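# Wheel bottle cart out of cold room, latch door

## Task

Move the utility cart, with its bottles still upright on it, out through the open cold-room door until the entire cart is inside the laboratory, then close that door until it latches. It fails if the cold-room door touches the cart, if a glass bottle drops any real distance, if the door is slammed while opening or closing, or if the robot falls over or is left tilted.

## Robot and tools

ROBOT. An omnidirectional wheeled base carries a vertical column about 1.7 m tall. A carriage rides up and down it (lift_m, an absolute height from 0 to 1 m). The carriage holds a left and a right arm, each with six joints and a five-finger hand. Each arm base sits about 0.57 m plus lift_m above the floor, and carriage parts hang roughly 0.15 m lower. A hand point reaches about 0.78 m from its shoulder but only about 0.4 m below the arm base. The parked arm posture is joints 1 to 6 = 0, 0.05, 0.05, 1.45, 0, 0; parked, the robot is about 0.85 m wide and 0.65 m long.

CAMERAS. carriage_camera is fixed on the carriage, facing forward and tilted about 20 degrees down. left_wrist_camera and right_wrist_camera sit on the little-finger side of each wrist and look at that hand's point. Images are 896x504 pixels.

FRAMES. Base frame: metres, origin on the floor below the base centre, x forward, y left, z up. The left_hand and right_hand readings are positions of each hand point (0.045 m in front of the palm) in this frame; the true hand often sits lower than reported, especially at long reach. base_odometry is in the odometry frame (the base frame as it was at scene start), from wheel turns only, so slipping reads as travel; heading is in rad, left positive, -3.142 to 3.142.

move. Arguments: base, joints, speeds, min_time_s, cameras, blocking. base holds exactly one key, always an offset from where the base last reported itself: translate_m (metres, forward positive, -2 to 2), strafe_m (metres, left positive, -2 to 2) or rotate_rad (radians, counter-clockwise positive, -6.3 to 6.3). joints is a set of named absolute targets, one key per joint, not lists: lift_m 0 to 1 m; <side>_joint1_rad -2.617 to 3.054 (turns the arm about vertical, 0 forward, positive left); joint2 0 to 3.141 (shoulder: 0 upper arm back, 1.57 up, 3.14 forward); joint3 0 to 3.141 (elbow, 0 folded, 3.14 straight); joint4 -1.57 to 1.57 (wrist pitch, positive lifts fingertips); joint5 -1.57 to 1.57 (wrist yaw, positive swings fingertips right); joint6 -2.094 to 2.094 (hand roll, positive clockwise seen from the forearm). <side> is left or right. Hand keys <side>_hand_little, _ring, _middle, _index, _thumb_bend, _thumb_turn are absolute targets from -1 (closed; for thumb_turn, in front of the palm) to +1 (open/straight; beside the palm). <side>_hand_force_limit (-1 to 1, about 0 to 10 N at the fingertip, 15 N for thumb motors) and <side>_hand_speed (-0.96 to 1) are settings, not motions; at start they are 0 and -0.8. Use about -0.94 or slower for gentle grips. speeds caps top speed for that action only: translate_m and strafe_m 0.02 to 0.5 m/s, rotate_rad 0.05 to 1.57 rad/s, lift_m 0.02 to 0.27 m/s (default 0.25; others default to their maximum). min_time_s (0.1 to 8 s) is the minimum duration of each arm motion; 2 s or more keeps hands straighter and slower. cameras: list of names or ["all"]; [] none. blocking true (default) waits for everything to settle; false returns within about 0.5 s while motion continues. A later move overrides only the targets it names. Actions are cut off after 14 s (time_out).

wait: seconds 0 to 10, optional cameras; returns early once earlier motion has settled. stop: brakes running motions (the base coasts a little first); optional cameras. zoom_image: camera plus region [x0, y0, x1, y1] in pixels of its latest image, at most 504 by 504. show_instructions: shows the reference pages. finished_scene: ends the scene (scene 1); the result must hold without the robot.

RESULTS. base_status and joint_status per motion: moving, done (for the base, wheels turned as commanded, even with slip), off_target (resting short, maybe still pushing), not_followed (withheld by the self-collision check, flagged by "joint command not followed"), stopped (by your stop), contact_stop or time_out (uncommanded stops; the target is dropped), limit_stop_at_motor_heat. When a move is refused or an uncommanded stop appears, the remaining move, wait and finished_scene calls of that reply are skipped. on_its_own lists things the robot did unasked; "held at" is a target. "earlier move" reports a non-blocking move. joint_positions shows joints and hand motors on the target scale. motor_effort is percent of maximum, bracket = peak in the last action. <side>_hand_stopped_by gives six words (little, ring, middle, index, thumb_bend, thumb_turn): moving, target, force, stalled, fault. <side>_<motor>_load_n are fingertip forces in N, positive pushing open; a load near 0 can mean a lost grip. MOTOR HOT warns from 75 °C; OVER-TEMPERATURE FAULT means that arm went limp for 30 to 60 s, after which targets must be resent.

CAUTIONS. Drive slowly near the cart, door and walls; at default base speed any touch is a hard hit, and a slow drive can still shove furniture while reporting done. After a contact_stop, back off about 0.2 m. Arms have no contact stop and keep pressing. Pulling away from something a hand holds firmly, or pulling with the arm, can pitch the robot and tip it; watch for a hand z rising with no command. High carriage, stretched or loaded arms and sudden stops reduce stability. Never let the two arms press on each other; that ends the scene. With joint 2 below 0.8, a large outward joint 1 turn can hit the column. Park arms when idle to avoid heat faults. Keep bottles upright, move the door gently so it neither slams nor touches the cart, and latch it at the end.

Each tool is called after "Request:" in YAML: its name, and indented under it one key for each argument.

Reference images:

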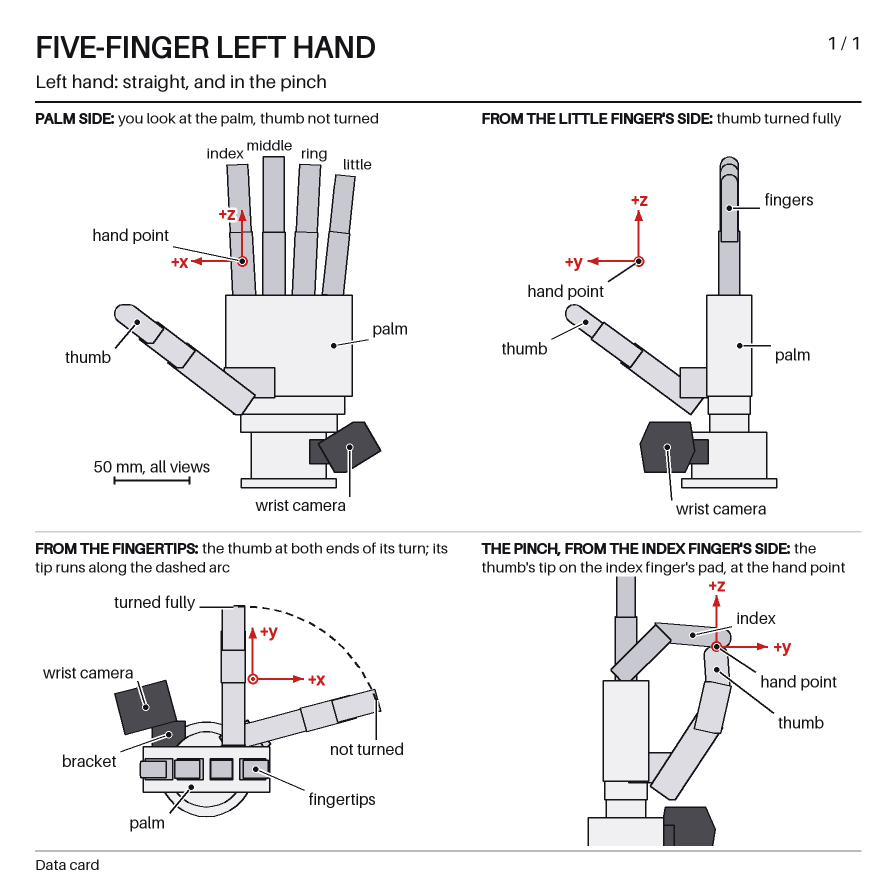

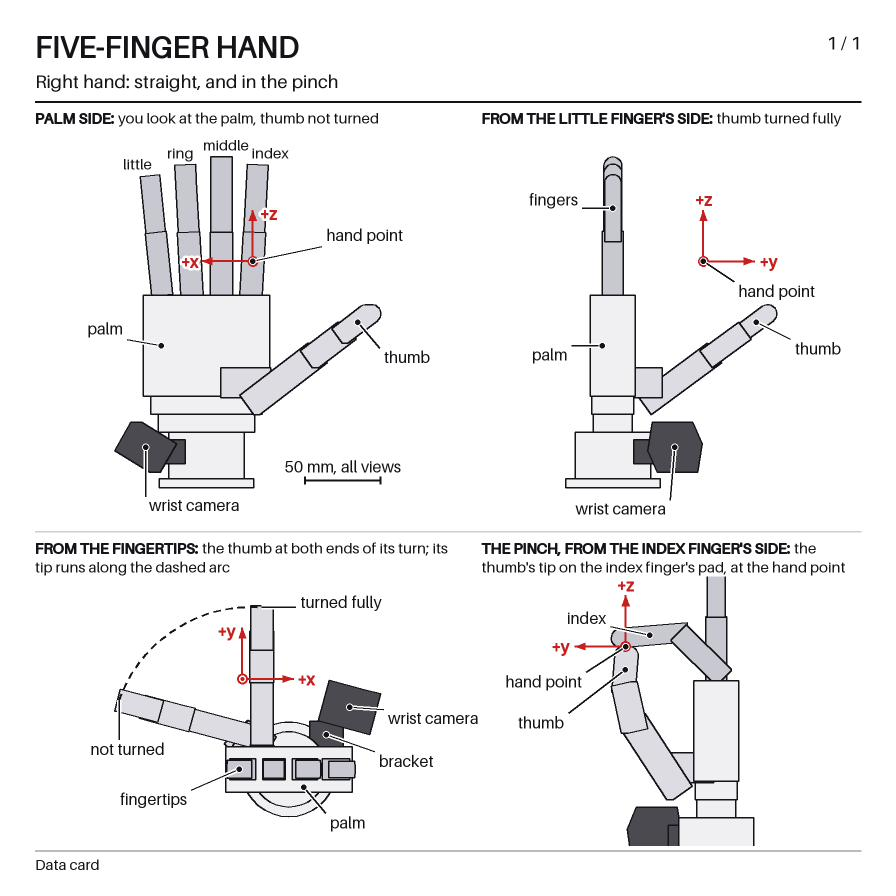

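## Session

Request:
move:

Scene clock: 0.00 s.
Joint torques (N m): no reading
base_odometry: x=+0.000 y=+0.000 heading=+0.000
base_status: not commanded
joint_positions: lift_m=+0.300 left_joint1_rad=+0.005 left_joint2_rad=+0.034 left_joint3_rad=+0.033 left_joint4_rad=+1.486 left_joint5_rad=+0.033 left_joint6_rad=+0.044 right_joint1_rad=+0.017 right_joint2_rad=+0.042 right_joint3_rad=+0.066 right_joint4_rad=+1.425 right_joint5_rad=+0.041 right_joint6_rad=+0.032 left_hand_little=+1.000 left_hand_ring=+1.000 left_hand_middle=+1.000 left_hand_index=+1.000 left_hand_thumb_turn=+1.000 left_hand_thumb_bend=+1.000 left_hand_force_limit=+0.000 left_hand_speed=-0.800 right_hand_little=+1.000 right_hand_ring=+1.000 right_hand_middle=+1.000 right_hand_index=+1.000 right_hand_thumb_turn=+1.000 right_hand_thumb_bend=+1.000 right_hand_force_limit=+0.000 right_hand_speed=-0.800
joint_status: not commanded
left_hand_stopped_by: target,target,target,target,target,target
right_hand_stopped_by: target,target,target,target,target,target
left_little_load_n: 0.0
left_ring_load_n: 0.0
left_middle_load_n: 0.0
left_index_load_n: 0.0
left_thumb_bend_load_n: 0.0
left_thumb_turn_load_n: 0.0
right_little_load_n: 0.0
right_ring_load_n: 0.0
right_middle_load_n: 0.0
right_index_load_n: 0.0
right_thumb_bend_load_n: 0.0
right_thumb_turn_load_n: 0.0
motor_effort: lift_m=+37 drive_wheels=-1
left_hand: x=+0.3151 y=+0.2802 z=+1.2982 quat_wxyz=(+0.723, -0.018, +0.042, -0.689) (m; base frame)
right_hand: x=+0.3201 y=-0.2879 z=+1.3056 quat_wxyz=(+0.722, -0.028, +0.057, -0.689) (m; base frame)
pictures: carriage_camera, left_wrist_camera, right_wrist_camera

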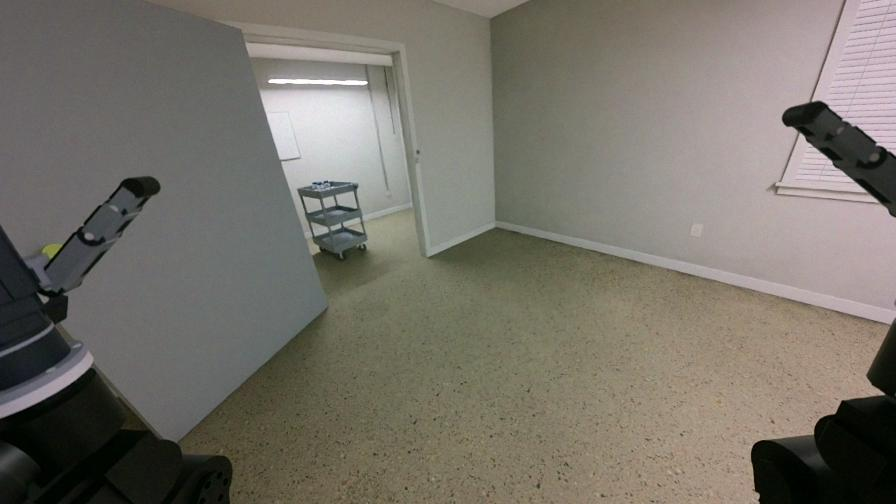

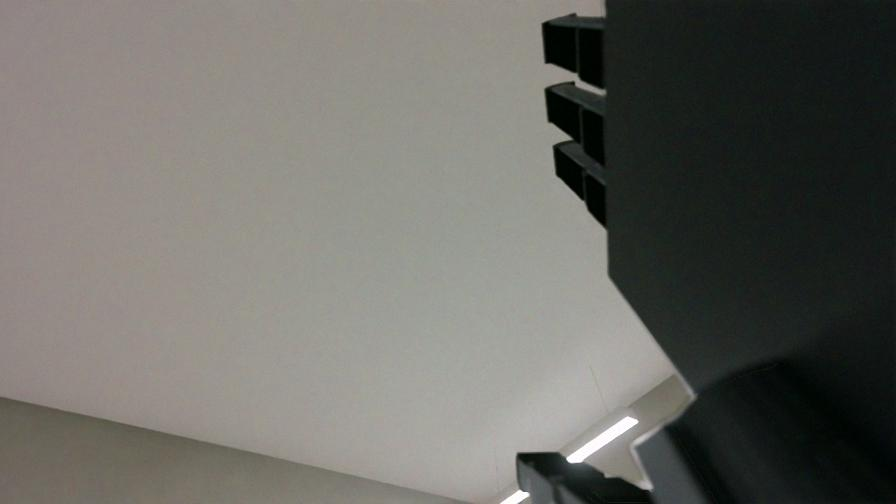

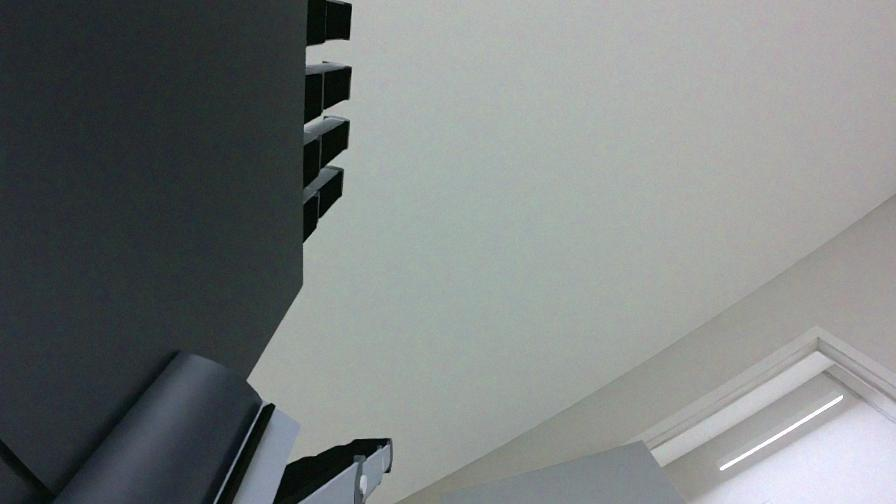

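Request:
zoom_image:
  camera: "carriage_camera"
  region: [0, 0, 460, 460]

Request:
zoom_image:
  camera: "carriage_camera"
  region: [240, 100, 440, 280]

Scaled by 1.096 from the camera's image (finer frame: 1280x720).

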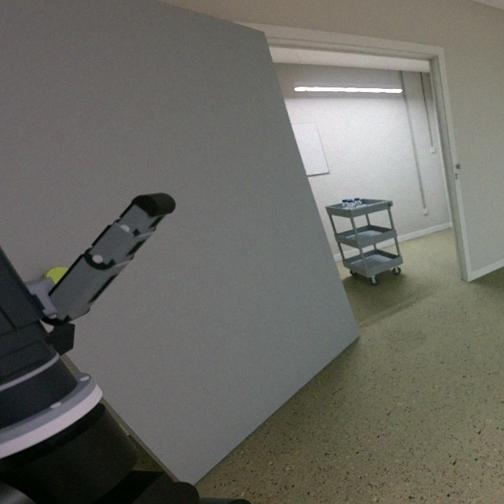

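Scaled by 2.520 from the camera's image (finer frame: 1280x720).

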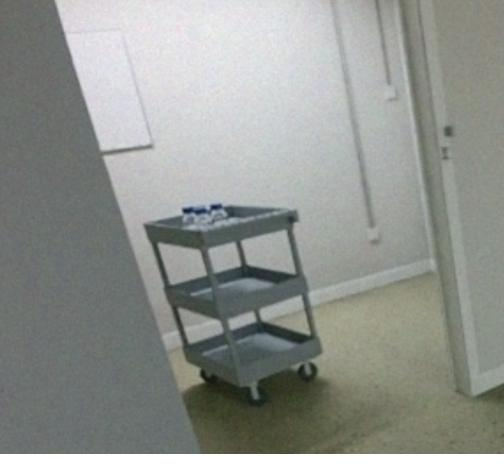

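Request:
move:
  base: {"rotate_rad": 0.4}
  cameras: ["carriage_camera"]
  speeds: {"rotate_rad": 0.6}

Request:
zoom_image:
  camera: "carriage_camera"
  region: [380, 80, 580, 280]

Scene clock: 28.53 s.
Joint torques (N m): left_arm=[-0.16 3.93 6.08 -0.14 -0.14 -0.12] | right_arm=[-0.51 3.28 6.23 0.07 0.06 0.12]
move: done
base_odometry: x=+0.000 y=+0.000 heading=+0.400
base_status: done
joint_positions: lift_m=+0.300 left_joint1_rad=+0.005 left_joint2_rad=+0.034 left_joint3_rad=+0.033 left_joint4_rad=+1.486 left_joint5_rad=+0.033 left_joint6_rad=+0.044 right_joint1_rad=+0.017 right_joint2_rad=+0.042 right_joint3_rad=+0.066 right_joint4_rad=+1.424 right_joint5_rad=+0.041 right_joint6_rad=+0.032 left_hand_little=+1.000 left_hand_ring=+1.000 left_hand_middle=+1.000 left_hand_index=+1.000 left_hand_thumb_turn=+1.000 left_hand_thumb_bend=+1.000 left_hand_force_limit=+0.000 left_hand_speed=-0.800 right_hand_little=+1.000 right_hand_ring=+1.000 right_hand_middle=+1.000 right_hand_index=+1.000 right_hand_thumb_turn=+1.000 right_hand_thumb_bend=+1.000 right_hand_force_limit=+0.000 right_hand_speed=-0.800
joint_status: not commanded
left_hand_stopped_by: target,target,target,target,target,target
right_hand_stopped_by: target,target,target,target,target,target
left_little_load_n: 0.0
left_ring_load_n: 0.0
left_middle_load_n: 0.0
left_index_load_n: 0.0
left_thumb_bend_load_n: -0.5
left_thumb_turn_load_n: 0.0
right_little_load_n: 0.0
right_ring_load_n: 0.0
right_middle_load_n: 0.0
right_index_load_n: 0.0
right_thumb_bend_load_n: 0.0
right_thumb_turn_load_n: 0.0
motor_effort: lift_m=+32(37) drive_wheels=+2(6)
left_hand: x=+0.3151 y=+0.2802 z=+1.2982 quat_wxyz=(+0.723, -0.018, +0.042, -0.689)
right_hand: x=+0.3204 y=-0.2879 z=+1.3055 quat_wxyz=(+0.722, -0.028, +0.058, -0.689)

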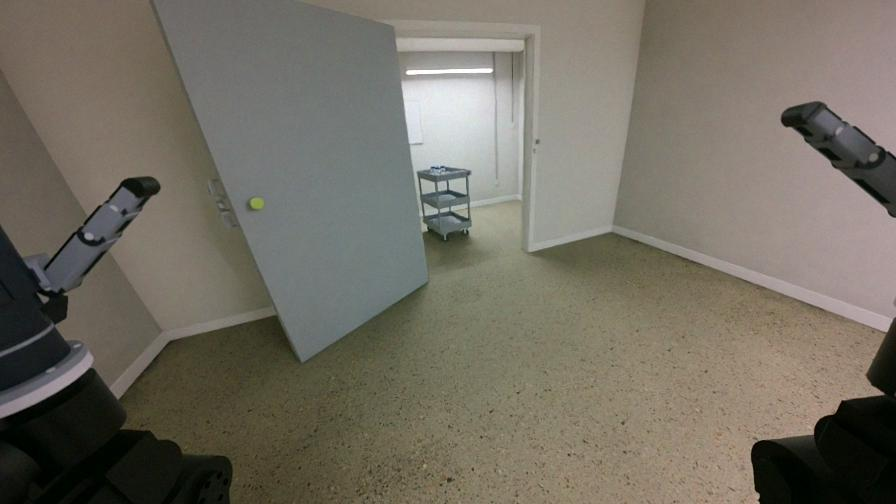

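Scaled by 2.520 from the camera's image (finer frame: 1280x720).

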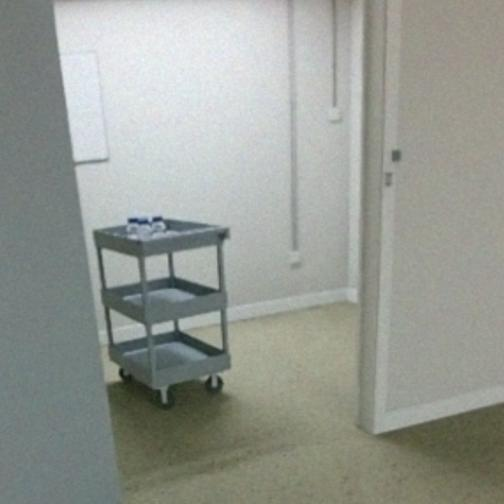

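Request:
move:
  base: {"rotate_rad": 0.385}
  speeds: {"rotate_rad": 0.8}

Request:
move:
  base: {"strafe_m": -1.05}
  speeds: {"strafe_m": 0.3}
  joints: {"lift_m": 0.4}
  cameras: ["carriage_camera"]

Request:
zoom_image:
  camera: "carriage_camera"
  region: [300, 80, 600, 320]

Scene clock: 35.13 s.
Joint torques (N m): left_arm=[-0.17 3.96 6.13 -0.13 -0.14 -0.13] | right_arm=[-0.27 3.22 6.09 0.04 0.02 0.12]
move: done
base_odometry: x=+0.000 y=+0.000 heading=+0.785
base_status: done
joint_positions: lift_m=+0.300 left_joint1_rad=+0.005 left_joint2_rad=+0.034 left_joint3_rad=+0.033 left_joint4_rad=+1.486 left_joint5_rad=+0.033 left_joint6_rad=+0.044 right_joint1_rad=+0.017 right_joint2_rad=+0.042 right_joint3_rad=+0.066 right_joint4_rad=+1.424 right_joint5_rad=+0.041 right_joint6_rad=+0.032 left_hand_little=+1.000 left_hand_ring=+1.000 left_hand_middle=+1.000 left_hand_index=+1.000 left_hand_thumb_turn=+1.000 left_hand_thumb_bend=+1.000 left_hand_force_limit=+0.000 left_hand_speed=-0.800 right_hand_little=+1.000 right_hand_ring=+1.000 right_hand_middle=+1.000 right_hand_index=+1.000 right_hand_thumb_turn=+1.000 right_hand_thumb_bend=+1.000 right_hand_force_limit=+0.000 right_hand_speed=-0.800
joint_status: not commanded
left_hand_stopped_by: target,target,target,target,target,target
right_hand_stopped_by: target,target,target,target,target,target
left_little_load_n: 0.0
left_ring_load_n: 0.0
left_middle_load_n: 0.0
left_index_load_n: 0.0
left_thumb_bend_load_n: 0.0
left_thumb_turn_load_n: 0.0
right_little_load_n: 0.0
right_ring_load_n: 0.0
right_middle_load_n: -0.5
right_index_load_n: 0.0
right_thumb_bend_load_n: 0.5
right_thumb_turn_load_n: 0.0
motor_effort: lift_m=+32(38) drive_wheels=+2(7)
left_hand: x=+0.3152 y=+0.2802 z=+1.2982 quat_wxyz=(+0.723, -0.018, +0.042, -0.689)
right_hand: x=+0.3205 y=-0.2879 z=+1.3055 quat_wxyz=(+0.722, -0.029, +0.058, -0.689)
pictures: none

Scene clock: 40.23 s.
Joint torques (N m): left_arm=[-0.13 3.95 6.12 -0.13 -0.15 -0.12] | right_arm=[-0.35 3.07 6.24 0.03 -0.04 0.06]
move: done
base_odometry: x=+0.742 y=-0.742 heading=+0.785
base_status: done
joint_positions: lift_m=+0.400 left_joint1_rad=+0.005 left_joint2_rad=+0.034 left_joint3_rad=+0.033 left_joint4_rad=+1.485 left_joint5_rad=+0.033 left_joint6_rad=+0.044 right_joint1_rad=+0.017 right_joint2_rad=+0.042 right_joint3_rad=+0.066 right_joint4_rad=+1.423 right_joint5_rad=+0.041 right_joint6_rad=+0.032 left_hand_little=+1.000 left_hand_ring=+1.000 left_hand_middle=+1.000 left_hand_index=+1.000 left_hand_thumb_turn=+1.000 left_hand_thumb_bend=+1.000 left_hand_force_limit=+0.000 left_hand_speed=-0.800 right_hand_little=+1.000 right_hand_ring=+1.000 right_hand_middle=+1.000 right_hand_index=+1.000 right_hand_thumb_turn=+1.000 right_hand_thumb_bend=+1.000 right_hand_force_limit=+0.000 right_hand_speed=-0.800
joint_status: all done
left_hand_stopped_by: target,target,target,target,target,target
right_hand_stopped_by: target,target,target,target,target,target
left_little_load_n: 0.0
left_ring_load_n: 0.5
left_middle_load_n: 0.0
left_index_load_n: 0.0
left_thumb_bend_load_n: 0.0
left_thumb_turn_load_n: 0.0
right_little_load_n: 0.0
right_ring_load_n: 0.0
right_middle_load_n: 0.0
right_index_load_n: 0.0
right_thumb_bend_load_n: 0.0
right_thumb_turn_load_n: 0.0
motor_effort: lift_m=+35(44) drive_wheels=-4(11)
left_hand: x=+0.3154 y=+0.2802 z=+1.3981 quat_wxyz=(+0.723, -0.018, +0.043, -0.689)
right_hand: x=+0.3206 y=-0.2879 z=+1.4055 quat_wxyz=(+0.722, -0.029, +0.058, -0.689)
carriage_camera: T_world_to_cam=[[0.02553, -0.99593, -0.08647, 0.11628], [-0.42557, 0.06745, -0.90241, 1.29777], [0.90457, 0.05984, -0.42211, 0.44965]] pos_world=[0.14258, 0.00138, 1.37098]

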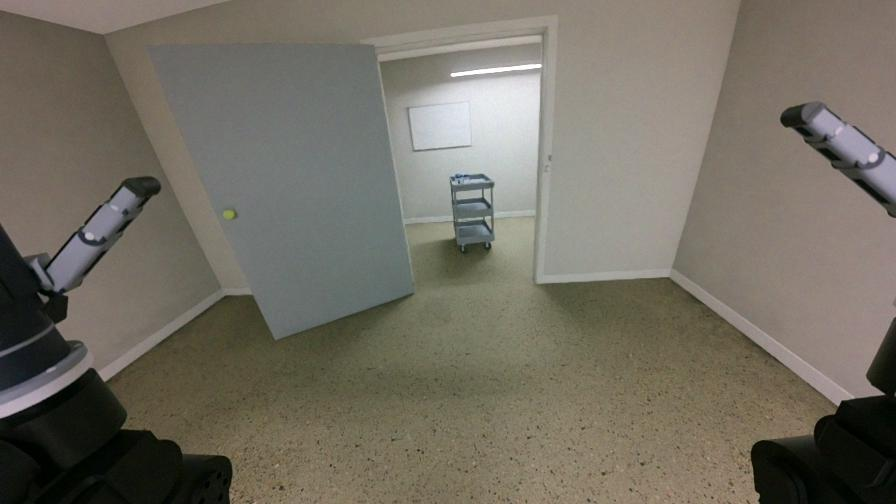

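Scaled by 1.680 from the camera's image (finer frame: 1280x720).

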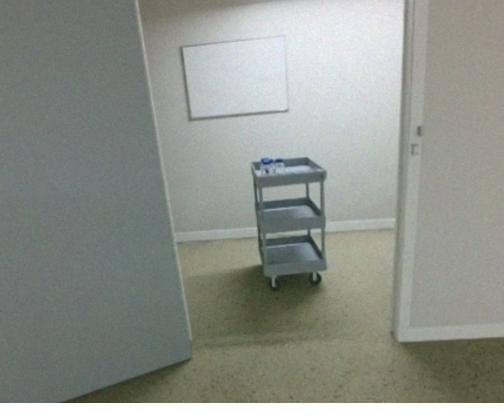

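Request:
move:
  base: {"translate_m": 1.0}
  speeds: {"translate_m": 0.3}
  cameras: ["carriage_camera"]

Request:
zoom_image:
  camera: "carriage_camera"
  region: [380, 140, 580, 340]

Scene clock: 75.80 s.
Joint torques (N m): left_arm=[-0.13 3.97 6.15 -0.14 -0.13 -0.12] | right_arm=[-0.46 3.11 5.97 0.03 0.06 0.11]
move: done
base_odometry: x=+1.450 y=-0.036 heading=+0.785
base_status: done
joint_positions: lift_m=+0.400 left_joint1_rad=+0.005 left_joint2_rad=+0.034 left_joint3_rad=+0.033 left_joint4_rad=+1.485 left_joint5_rad=+0.033 left_joint6_rad=+0.044 right_joint1_rad=+0.017 right_joint2_rad=+0.042 right_joint3_rad=+0.066 right_joint4_rad=+1.424 right_joint5_rad=+0.041 right_joint6_rad=+0.032 left_hand_little=+1.000 left_hand_ring=+1.000 left_hand_middle=+1.000 left_hand_index=+1.000 left_hand_thumb_turn=+1.000 left_hand_thumb_bend=+1.000 left_hand_force_limit=+0.000 left_hand_speed=-0.800 right_hand_little=+1.000 right_hand_ring=+1.000 right_hand_middle=+1.000 right_hand_index=+1.000 right_hand_thumb_turn=+1.000 right_hand_thumb_bend=+1.000 right_hand_force_limit=+0.000 right_hand_speed=-0.800
joint_status: not commanded
left_hand_stopped_by: target,target,target,target,target,target
right_hand_stopped_by: target,target,target,target,target,target
left_little_load_n: 0.0
left_ring_load_n: 0.5
left_middle_load_n: 0.0
left_index_load_n: 0.0
left_thumb_bend_load_n: 0.0
left_thumb_turn_load_n: 0.0
right_little_load_n: 0.0
right_ring_load_n: 0.0
right_middle_load_n: 0.0
right_index_load_n: 0.0
right_thumb_bend_load_n: 0.0
right_thumb_turn_load_n: 0.0
motor_effort: lift_m=+35(37) drive_wheels=-3(8)
left_hand: x=+0.3154 y=+0.2802 z=+1.3981 quat_wxyz=(+0.723, -0.018, +0.043, -0.689)
right_hand: x=+0.3205 y=-0.2879 z=+1.4056 quat_wxyz=(+0.722, -0.029, +0.058, -0.689)
carriage_camera: T_world_to_cam=[[0.02553, -0.99593, -0.08647, 0.11628], [-0.42557, 0.06745, -0.90241, 1.29777], [0.90457, 0.05984, -0.42211, 0.44965]] pos_world=[0.14258, 0.00138, 1.37098]

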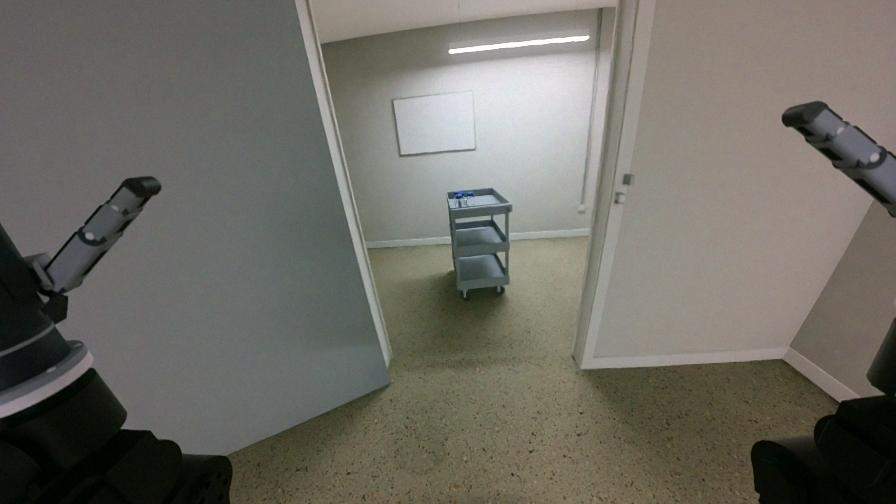

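Scaled by 2.520 from the camera's image (finer frame: 1280x720).

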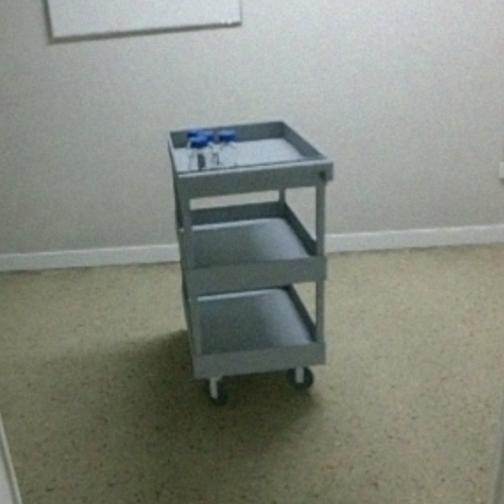

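Request:
move:
  base: {"strafe_m": -0.07}
  speeds: {"strafe_m": 0.2}

Request:
move:
  base: {"translate_m": 0.7}
  speeds: {"translate_m": 0.25}
  cameras: ["carriage_camera"]

Request:
zoom_image:
  camera: "carriage_camera"
  region: [340, 180, 590, 430]

Scene clock: 95.70 s.
Joint torques (N m): left_arm=[-0.18 3.92 6.17 -0.16 -0.14 -0.11] | right_arm=[-0.58 3.17 6.08 0.03 0.04 0.06]
move: done
base_odometry: x=+1.500 y=-0.085 heading=+0.785
base_status: done
joint_positions: lift_m=+0.400 left_joint1_rad=+0.005 left_joint2_rad=+0.034 left_joint3_rad=+0.033 left_joint4_rad=+1.485 left_joint5_rad=+0.033 left_joint6_rad=+0.044 right_joint1_rad=+0.017 right_joint2_rad=+0.042 right_joint3_rad=+0.066 right_joint4_rad=+1.423 right_joint5_rad=+0.041 right_joint6_rad=+0.032 left_hand_little=+1.000 left_hand_ring=+1.000 left_hand_middle=+1.000 left_hand_index=+1.000 left_hand_thumb_turn=+1.000 left_hand_thumb_bend=+1.000 left_hand_force_limit=+0.000 left_hand_speed=-0.800 right_hand_little=+1.000 right_hand_ring=+1.000 right_hand_middle=+1.000 right_hand_index=+1.000 right_hand_thumb_turn=+1.000 right_hand_thumb_bend=+1.000 right_hand_force_limit=+0.000 right_hand_speed=-0.800
joint_status: not commanded
left_hand_stopped_by: target,target,target,target,target,target
right_hand_stopped_by: target,target,target,target,target,target
left_little_load_n: 0.0
left_ring_load_n: 0.0
left_middle_load_n: 0.0
left_index_load_n: 0.0
left_thumb_bend_load_n: 0.0
left_thumb_turn_load_n: 0.0
right_little_load_n: 0.0
right_ring_load_n: 0.0
right_middle_load_n: 0.0
right_index_load_n: 0.0
right_thumb_bend_load_n: 0.0
right_thumb_turn_load_n: 0.5
motor_effort: lift_m=+31(36) drive_wheels=+1(8)
left_hand: x=+0.3154 y=+0.2802 z=+1.3981 quat_wxyz=(+0.723, -0.018, +0.043, -0.689)
right_hand: x=+0.3206 y=-0.2879 z=+1.4055 quat_wxyz=(+0.722, -0.029, +0.058, -0.689)
pictures: none

Scene clock: 99.90 s.
Joint torques (N m): left_arm=[-0.17 3.86 6.09 -0.14 -0.14 -0.12] | right_arm=[-0.34 3.06 5.93 0.06 0.04 0.09]
move: done
base_odometry: x=+1.995 y=+0.409 heading=+0.785
base_status: done
joint_positions: lift_m=+0.400 left_joint1_rad=+0.005 left_joint2_rad=+0.034 left_joint3_rad=+0.033 left_joint4_rad=+1.485 left_joint5_rad=+0.033 left_joint6_rad=+0.044 right_joint1_rad=+0.017 right_joint2_rad=+0.042 right_joint3_rad=+0.066 right_joint4_rad=+1.424 right_joint5_rad=+0.041 right_joint6_rad=+0.032 left_hand_little=+1.000 left_hand_ring=+1.000 left_hand_middle=+1.000 left_hand_index=+1.000 left_hand_thumb_turn=+1.000 left_hand_thumb_bend=+1.000 left_hand_force_limit=+0.000 left_hand_speed=-0.800 right_hand_little=+1.000 right_hand_ring=+1.000 right_hand_middle=+1.000 right_hand_index=+1.000 right_hand_thumb_turn=+1.000 right_hand_thumb_bend=+1.000 right_hand_force_limit=+0.000 right_hand_speed=-0.800
joint_status: not commanded
left_hand_stopped_by: target,target,target,target,target,target
right_hand_stopped_by: target,target,target,target,target,target
left_little_load_n: 0.0
left_ring_load_n: 0.0
left_middle_load_n: 0.0
left_index_load_n: -0.5
left_thumb_bend_load_n: 0.0
left_thumb_turn_load_n: 0.0
right_little_load_n: 0.0
right_ring_load_n: 0.0
right_middle_load_n: 0.0
right_index_load_n: 0.0
right_thumb_bend_load_n: 0.0
right_thumb_turn_load_n: 0.0
motor_effort: lift_m=+34(37) drive_wheels=-3(7)
left_hand: x=+0.3154 y=+0.2802 z=+1.3981 quat_wxyz=(+0.723, -0.018, +0.043, -0.689)
right_hand: x=+0.3205 y=-0.2879 z=+1.4056 quat_wxyz=(+0.722, -0.029, +0.058, -0.689)
carriage_camera: T_world_to_cam=[[0.02553, -0.99593, -0.08647, 0.11628], [-0.42557, 0.06745, -0.90241, 1.29777], [0.90457, 0.05984, -0.42211, 0.44965]] pos_world=[0.14258, 0.00138, 1.37098]

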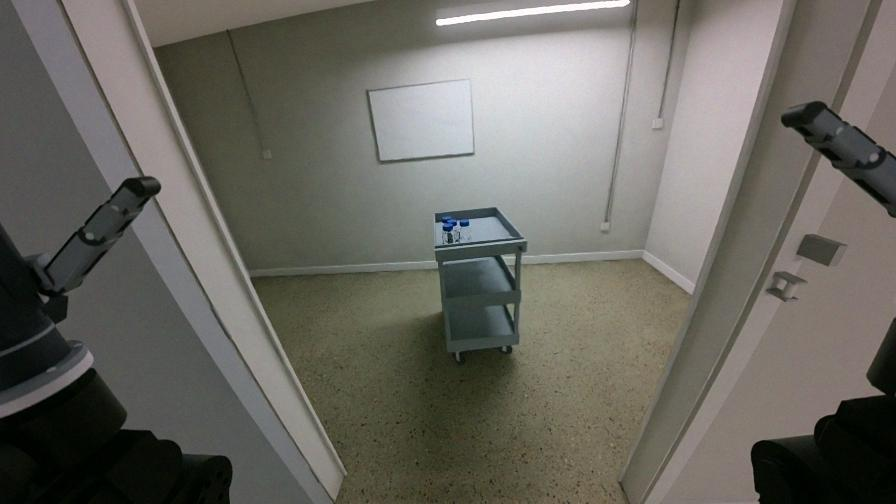

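Scaled by 2.016 from the camera's image (finer frame: 1280x720).

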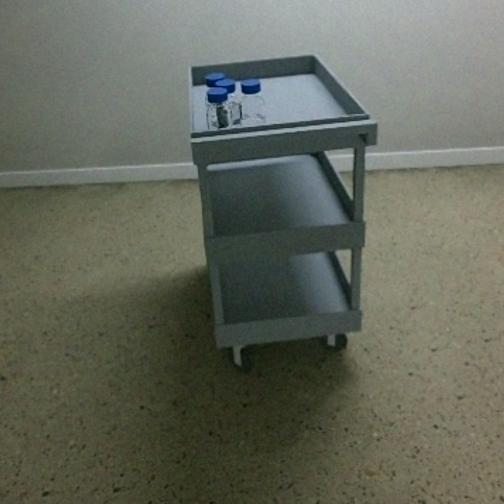

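Request:
zoom_image:
  camera: "carriage_camera"
  region: [425, 195, 535, 305]

Request:
zoom_image:
  camera: "carriage_camera"
  region: [700, 200, 896, 396]

Scaled by 4.582 from the camera's image (finer frame: 1280x720).

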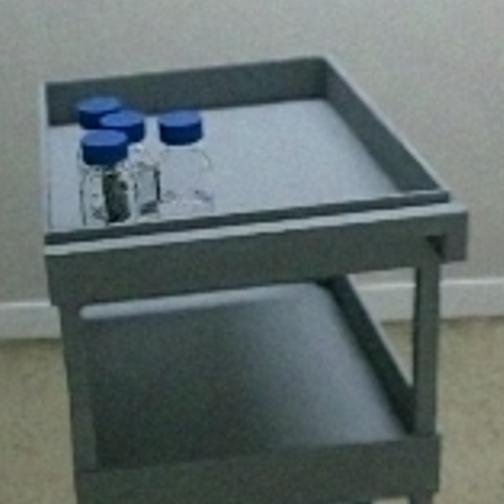

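Scaled by 2.571 from the camera's image (finer frame: 1280x720).

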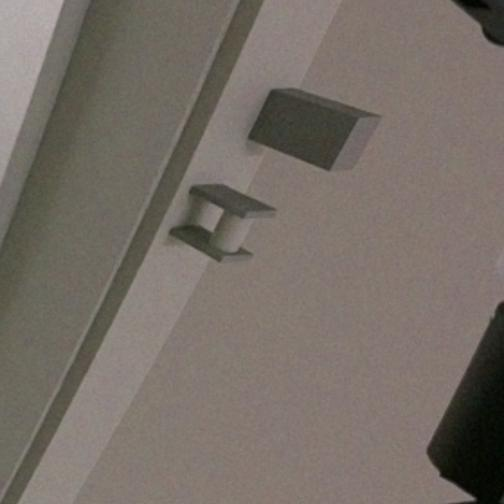

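Request:
move:
  base: {"strafe_m": -0.06}
  speeds: {"strafe_m": 0.2}
  joints: {"left_joint2_rad": 1.4, "left_joint3_rad": 1.2, "left_joint4_rad": 0.2, "left_joint6_rad": -1.57, "right_joint2_rad": 1.4, "right_joint3_rad": 1.2, "right_joint4_rad": 0.2, "right_joint6_rad": 1.57, "lift_m": 0.3, "left_hand_thumb_turn": -1, "right_hand_thumb_turn": -1}
  min_time_s: 3
  cameras: ["all"]

Scene clock: 154.37 s.
Joint torques (N m): left_arm=[-0.18 -5.76 11.11 1.97 -0.11 -0.23] | right_arm=[-0.34 -4.66 10.69 1.9 0.06 0.15]
move: done
base_odometry: x=+2.038 y=+0.367 heading=+0.785
base_status: done
joint_positions: lift_m=+0.300 left_joint1_rad=+0.005 left_joint2_rad=+1.386 left_joint3_rad=+1.174 left_joint4_rad=+0.220 left_joint5_rad=+0.033 left_joint6_rad=-1.564 right_joint1_rad=+0.017 right_joint2_rad=+1.387 right_joint3_rad=+1.173 right_joint4_rad=+0.214 right_joint5_rad=+0.041 right_joint6_rad=+1.562 left_hand_little=+1.000 left_hand_ring=+1.000 left_hand_middle=+1.000 left_hand_index=+1.000 left_hand_thumb_turn=-1.000 left_hand_thumb_bend=+1.000 left_hand_force_limit=+0.000 left_hand_speed=-0.800 right_hand_little=+1.000 right_hand_ring=+1.000 right_hand_middle=+1.000 right_hand_index=+1.000 right_hand_thumb_turn=-1.000 right_hand_thumb_bend=+1.000 right_hand_force_limit=+0.000 right_hand_speed=-0.800
joint_status: all done
left_hand_stopped_by: target,target,target,target,target,target
right_hand_stopped_by: target,target,target,target,target,target
left_little_load_n: 0.0
left_ring_load_n: 0.0
left_middle_load_n: 0.0
left_index_load_n: -0.5
left_thumb_bend_load_n: 0.0
left_thumb_turn_load_n: -0.5
right_little_load_n: 0.0
right_ring_load_n: 0.0
right_middle_load_n: 0.0
right_index_load_n: 0.0
right_thumb_bend_load_n: 0.0
right_thumb_turn_load_n: 0.0
motor_effort: lift_m=+32(39) drive_wheels=+1(7)
left_hand: x=+0.7195 y=+0.2502 z=+1.2677 quat_wxyz=(-0.007, -0.704, +0.012, -0.710)
right_hand: x=+0.7230 y=-0.2533 z=+1.2650 quat_wxyz=(+0.707, +0.005, +0.707, -0.011)
pictures: carriage_camera, left_wrist_camera, right_wrist_camera
left_wrist_camera: T_world_to_cam=[[0.00471, 0.96515, 0.26164, -0.58254], [-0.54082, -0.21762, 0.8125, -0.58999], [0.84112, -0.14533, 0.52095, -1.11636]] pos_world=[0.62266, 0.27161, 1.21336]
right_wrist_camera: T_world_to_cam=[[-0.00766, 0.97293, -0.23098, 0.54324], [-0.49898, 0.19646, 0.84405, -0.65972], [0.86658, 0.12173, 0.48397, -1.08784]] pos_world=[0.61767, -0.26651, 1.2088]

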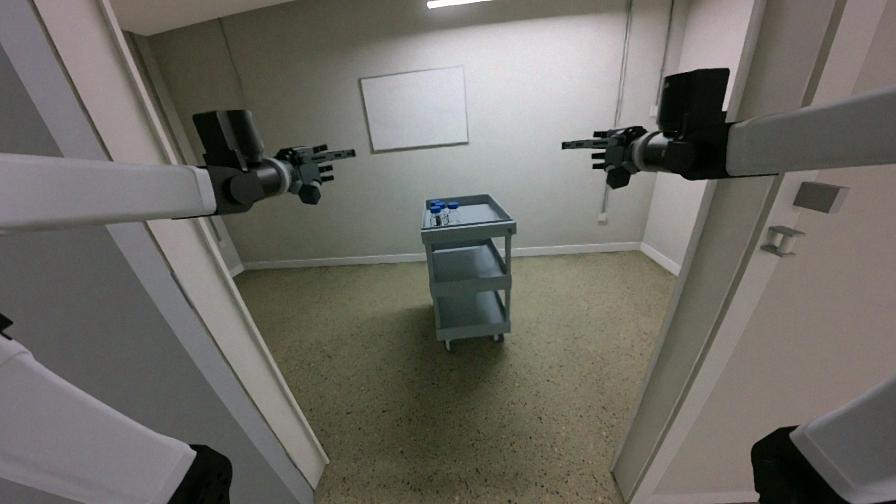

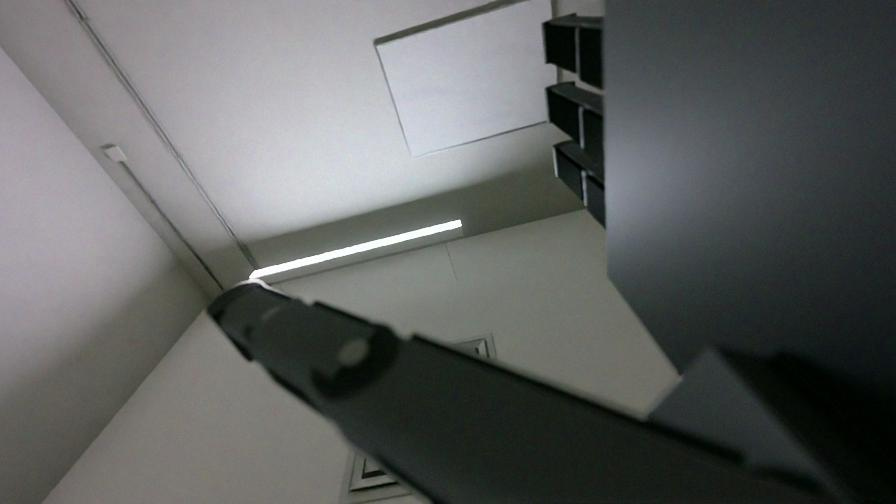

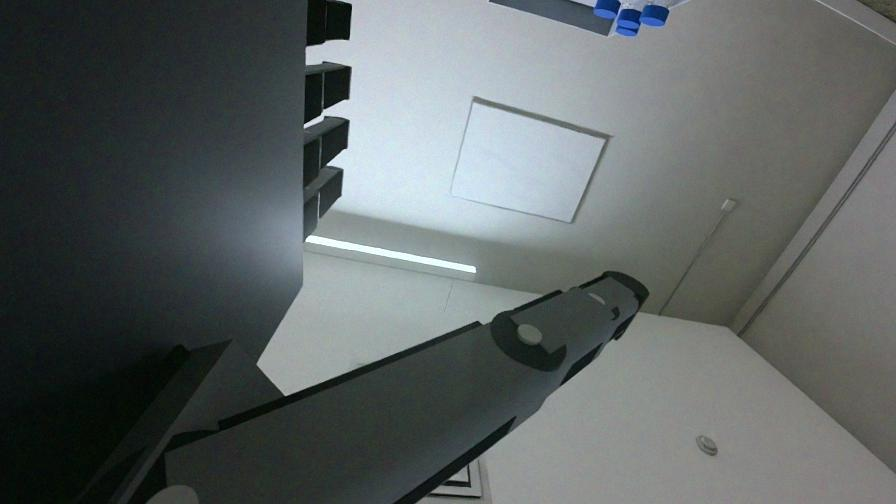

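Request:
move:
  base: {"translate_m": 0.4}
  speeds: {"translate_m": 0.15}
  cameras: ["carriage_camera"]

Request:
zoom_image:
  camera: "carriage_camera"
  region: [400, 220, 560, 380]

Scene clock: 192.90 s.
Joint torques (N m): left_arm=[-0.16 -5.97 10.99 2.04 -0.11 -0.22] | right_arm=[-0.58 -4.98 10.52 1.9 0.07 0.16]
move: done
base_odometry: x=+2.321 y=+0.650 heading=+0.785
base_status: done
joint_positions: lift_m=+0.300 left_joint1_rad=+0.005 left_joint2_rad=+1.389 left_joint3_rad=+1.175 left_joint4_rad=+0.215 left_joint5_rad=+0.033 left_joint6_rad=-1.564 right_joint1_rad=+0.017 right_joint2_rad=+1.389 right_joint3_rad=+1.173 right_joint4_rad=+0.210 right_joint5_rad=+0.041 right_joint6_rad=+1.562 left_hand_little=+1.000 left_hand_ring=+1.000 left_hand_middle=+1.000 left_hand_index=+1.000 left_hand_thumb_turn=-1.000 left_hand_thumb_bend=+1.000 left_hand_force_limit=+0.000 left_hand_speed=-0.800 right_hand_little=+1.000 right_hand_ring=+1.000 right_hand_middle=+1.000 right_hand_index=+1.000 right_hand_thumb_turn=-1.000 right_hand_thumb_bend=+1.000 right_hand_force_limit=+0.000 right_hand_speed=-0.800
joint_status: not commanded
left_hand_stopped_by: target,target,target,target,target,target
right_hand_stopped_by: target,target,target,target,target,target
left_little_load_n: 0.0
left_ring_load_n: 0.0
left_middle_load_n: 0.0
left_index_load_n: 0.0
left_thumb_bend_load_n: 0.0
left_thumb_turn_load_n: 0.0
right_little_load_n: 0.0
right_ring_load_n: 0.0
right_middle_load_n: 0.0
right_index_load_n: 0.0
right_thumb_bend_load_n: 0.0
right_thumb_turn_load_n: 0.0
motor_effort: lift_m=+35(38) drive_wheels=-3(7)
left_hand: x=+0.7203 y=+0.2502 z=+1.2655 quat_wxyz=(-0.007, -0.707, +0.012, -0.707)
right_hand: x=+0.7238 y=-0.2533 z=+1.2629 quat_wxyz=(+0.705, +0.005, +0.709, -0.011)

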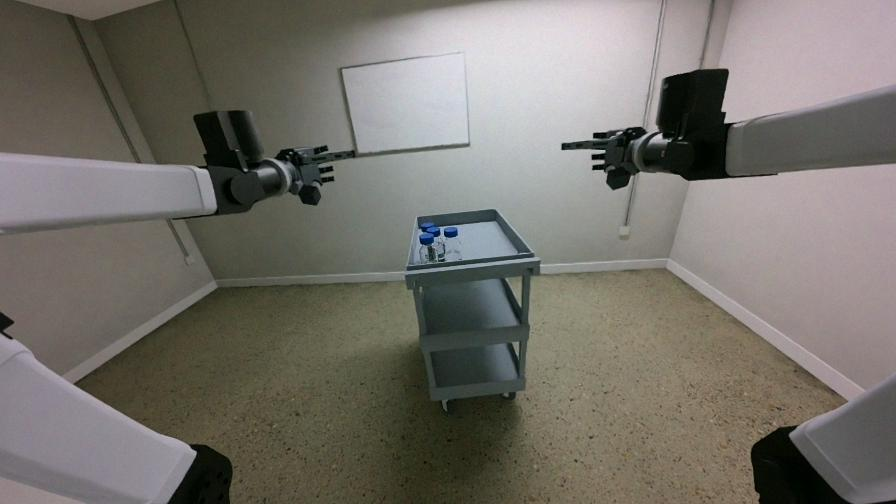

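Scaled by 3.150 from the camera's image (finer frame: 1280x720).

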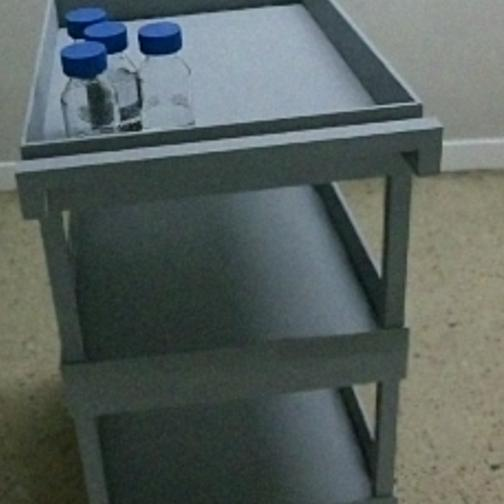

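Request:
move:
  joints: {"left_joint1_rad": 0.2, "left_joint5_rad": 0.15, "right_joint1_rad": -0.2, "right_joint5_rad": -0.15, "lift_m": 0.06}
  min_time_s: 2
  cameras: []

Request:
move:
  joints: {"left_joint2_rad": 2.2, "left_joint3_rad": 1.3, "left_joint4_rad": 0.9, "right_joint2_rad": 2.2, "right_joint3_rad": 1.3, "right_joint4_rad": 0.9}
  min_time_s: 2.5
  cameras: ["carriage_camera"]

Scene clock: 228.97 s.
Joint torques (N m): left_arm=[0.42 -6.46 9.85 2.16 0.02 -0.23] | right_arm=[-0.9 -5.27 9.44 2.06 -0.11 0.2]
move: done
base_odometry: x=+2.321 y=+0.650 heading=+0.785
base_status: not commanded
joint_positions: lift_m=+0.060 left_joint1_rad=+0.194 left_joint2_rad=+1.392 left_joint3_rad=+1.187 left_joint4_rad=+0.203 left_joint5_rad=+0.138 left_joint6_rad=-1.564 right_joint1_rad=-0.193 right_joint2_rad=+1.392 right_joint3_rad=+1.187 right_joint4_rad=+0.200 right_joint5_rad=-0.134 right_joint6_rad=+1.562 left_hand_little=+1.000 left_hand_ring=+1.000 left_hand_middle=+1.000 left_hand_index=+1.000 left_hand_thumb_turn=-1.000 left_hand_thumb_bend=+1.000 left_hand_force_limit=+0.000 left_hand_speed=-0.800 right_hand_little=+1.000 right_hand_ring=+1.000 right_hand_middle=+1.000 right_hand_index=+1.000 right_hand_thumb_turn=-1.000 right_hand_thumb_bend=+1.000 right_hand_force_limit=+0.000 right_hand_speed=-0.800
joint_status: all done
left_hand_stopped_by: target,target,target,target,target,target
right_hand_stopped_by: target,target,target,target,target,target
left_little_load_n: 0.0
left_ring_load_n: 0.0
left_middle_load_n: 0.0
left_index_load_n: 0.0
left_thumb_bend_load_n: 0.0
left_thumb_turn_load_n: 0.0
right_little_load_n: 0.0
right_ring_load_n: 0.0
right_middle_load_n: 0.0
right_index_load_n: 0.0
right_thumb_bend_load_n: 0.0
right_thumb_turn_load_n: -0.5
motor_effort: lift_m=+35(36) drive_wheels=-3(3)
left_hand: x=+0.7204 y=+0.3225 z=+1.0272 quat_wxyz=(+0.022, -0.707, -0.018, -0.706)
right_hand: x=+0.7208 y=-0.3228 z=+1.0261 quat_wxyz=(+0.705, +0.018, +0.709, -0.023)

Scene clock: 231.77 s.
Joint torques (N m): left_arm=[0.43 -11.66 9.59 2.31 0.01 -0.22] | right_arm=[-0.83 -9.57 9.16 2.08 -0.12 0.21]
move: done
base_odometry: x=+2.321 y=+0.650 heading=+0.785
base_status: not commanded
joint_positions: lift_m=+0.060 left_joint1_rad=+0.194 left_joint2_rad=+2.178 left_joint3_rad=+1.278 left_joint4_rad=+0.888 left_joint5_rad=+0.139 left_joint6_rad=-1.564 right_joint1_rad=-0.193 right_joint2_rad=+2.179 right_joint3_rad=+1.277 right_joint4_rad=+0.894 right_joint5_rad=-0.136 right_joint6_rad=+1.562 left_hand_little=+1.000 left_hand_ring=+1.000 left_hand_middle=+1.000 left_hand_index=+1.000 left_hand_thumb_turn=-1.000 left_hand_thumb_bend=+1.000 left_hand_force_limit=+0.000 left_hand_speed=-0.800 right_hand_little=+1.000 right_hand_ring=+1.000 right_hand_middle=+1.000 right_hand_index=+1.000 right_hand_thumb_turn=-1.000 right_hand_thumb_bend=+1.000 right_hand_force_limit=+0.000 right_hand_speed=-0.800
joint_status: all done
left_hand_stopped_by: target,target,target,target,target,target
right_hand_stopped_by: target,target,target,target,target,target
left_little_load_n: 0.0
left_ring_load_n: 0.0
left_middle_load_n: 0.0
left_index_load_n: 0.0
left_thumb_bend_load_n: 0.0
left_thumb_turn_load_n: 0.0
right_little_load_n: 0.0
right_ring_load_n: 0.0
right_middle_load_n: 0.0
right_index_load_n: 0.0
right_thumb_bend_load_n: 0.0
right_thumb_turn_load_n: 0.0
motor_effort: lift_m=+32(37) drive_wheels=+2(3)
left_hand: x=+0.8627 y=+0.3501 z=+0.8179 quat_wxyz=(+0.021, -0.711, -0.018, -0.702)
right_hand: x=+0.8626 y=-0.3501 z=+0.8185 quat_wxyz=(+0.704, +0.018, +0.710, -0.023)
carriage_camera: T_world_to_cam=[[0.02553, -0.99593, -0.08647, 0.08688], [-0.42557, 0.06745, -0.90241, 0.99086], [0.90457, 0.05984, -0.42211, 0.30609]] pos_world=[0.14258, 0.00138, 1.03088]

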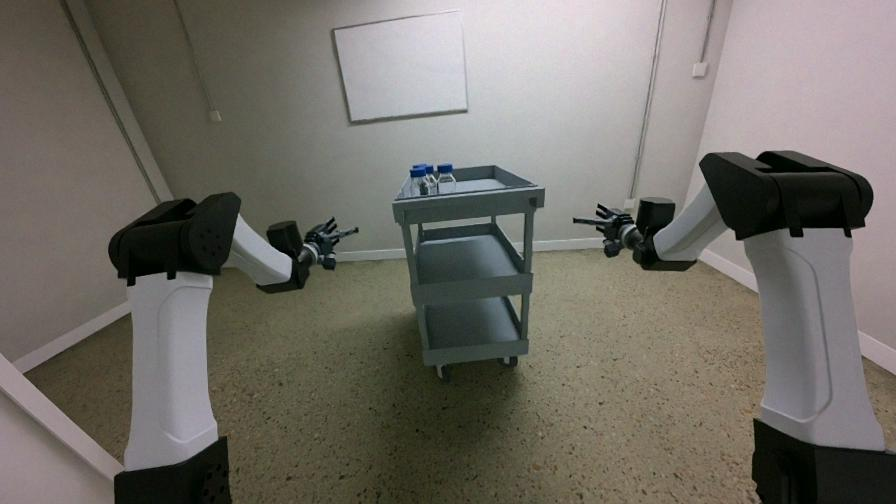

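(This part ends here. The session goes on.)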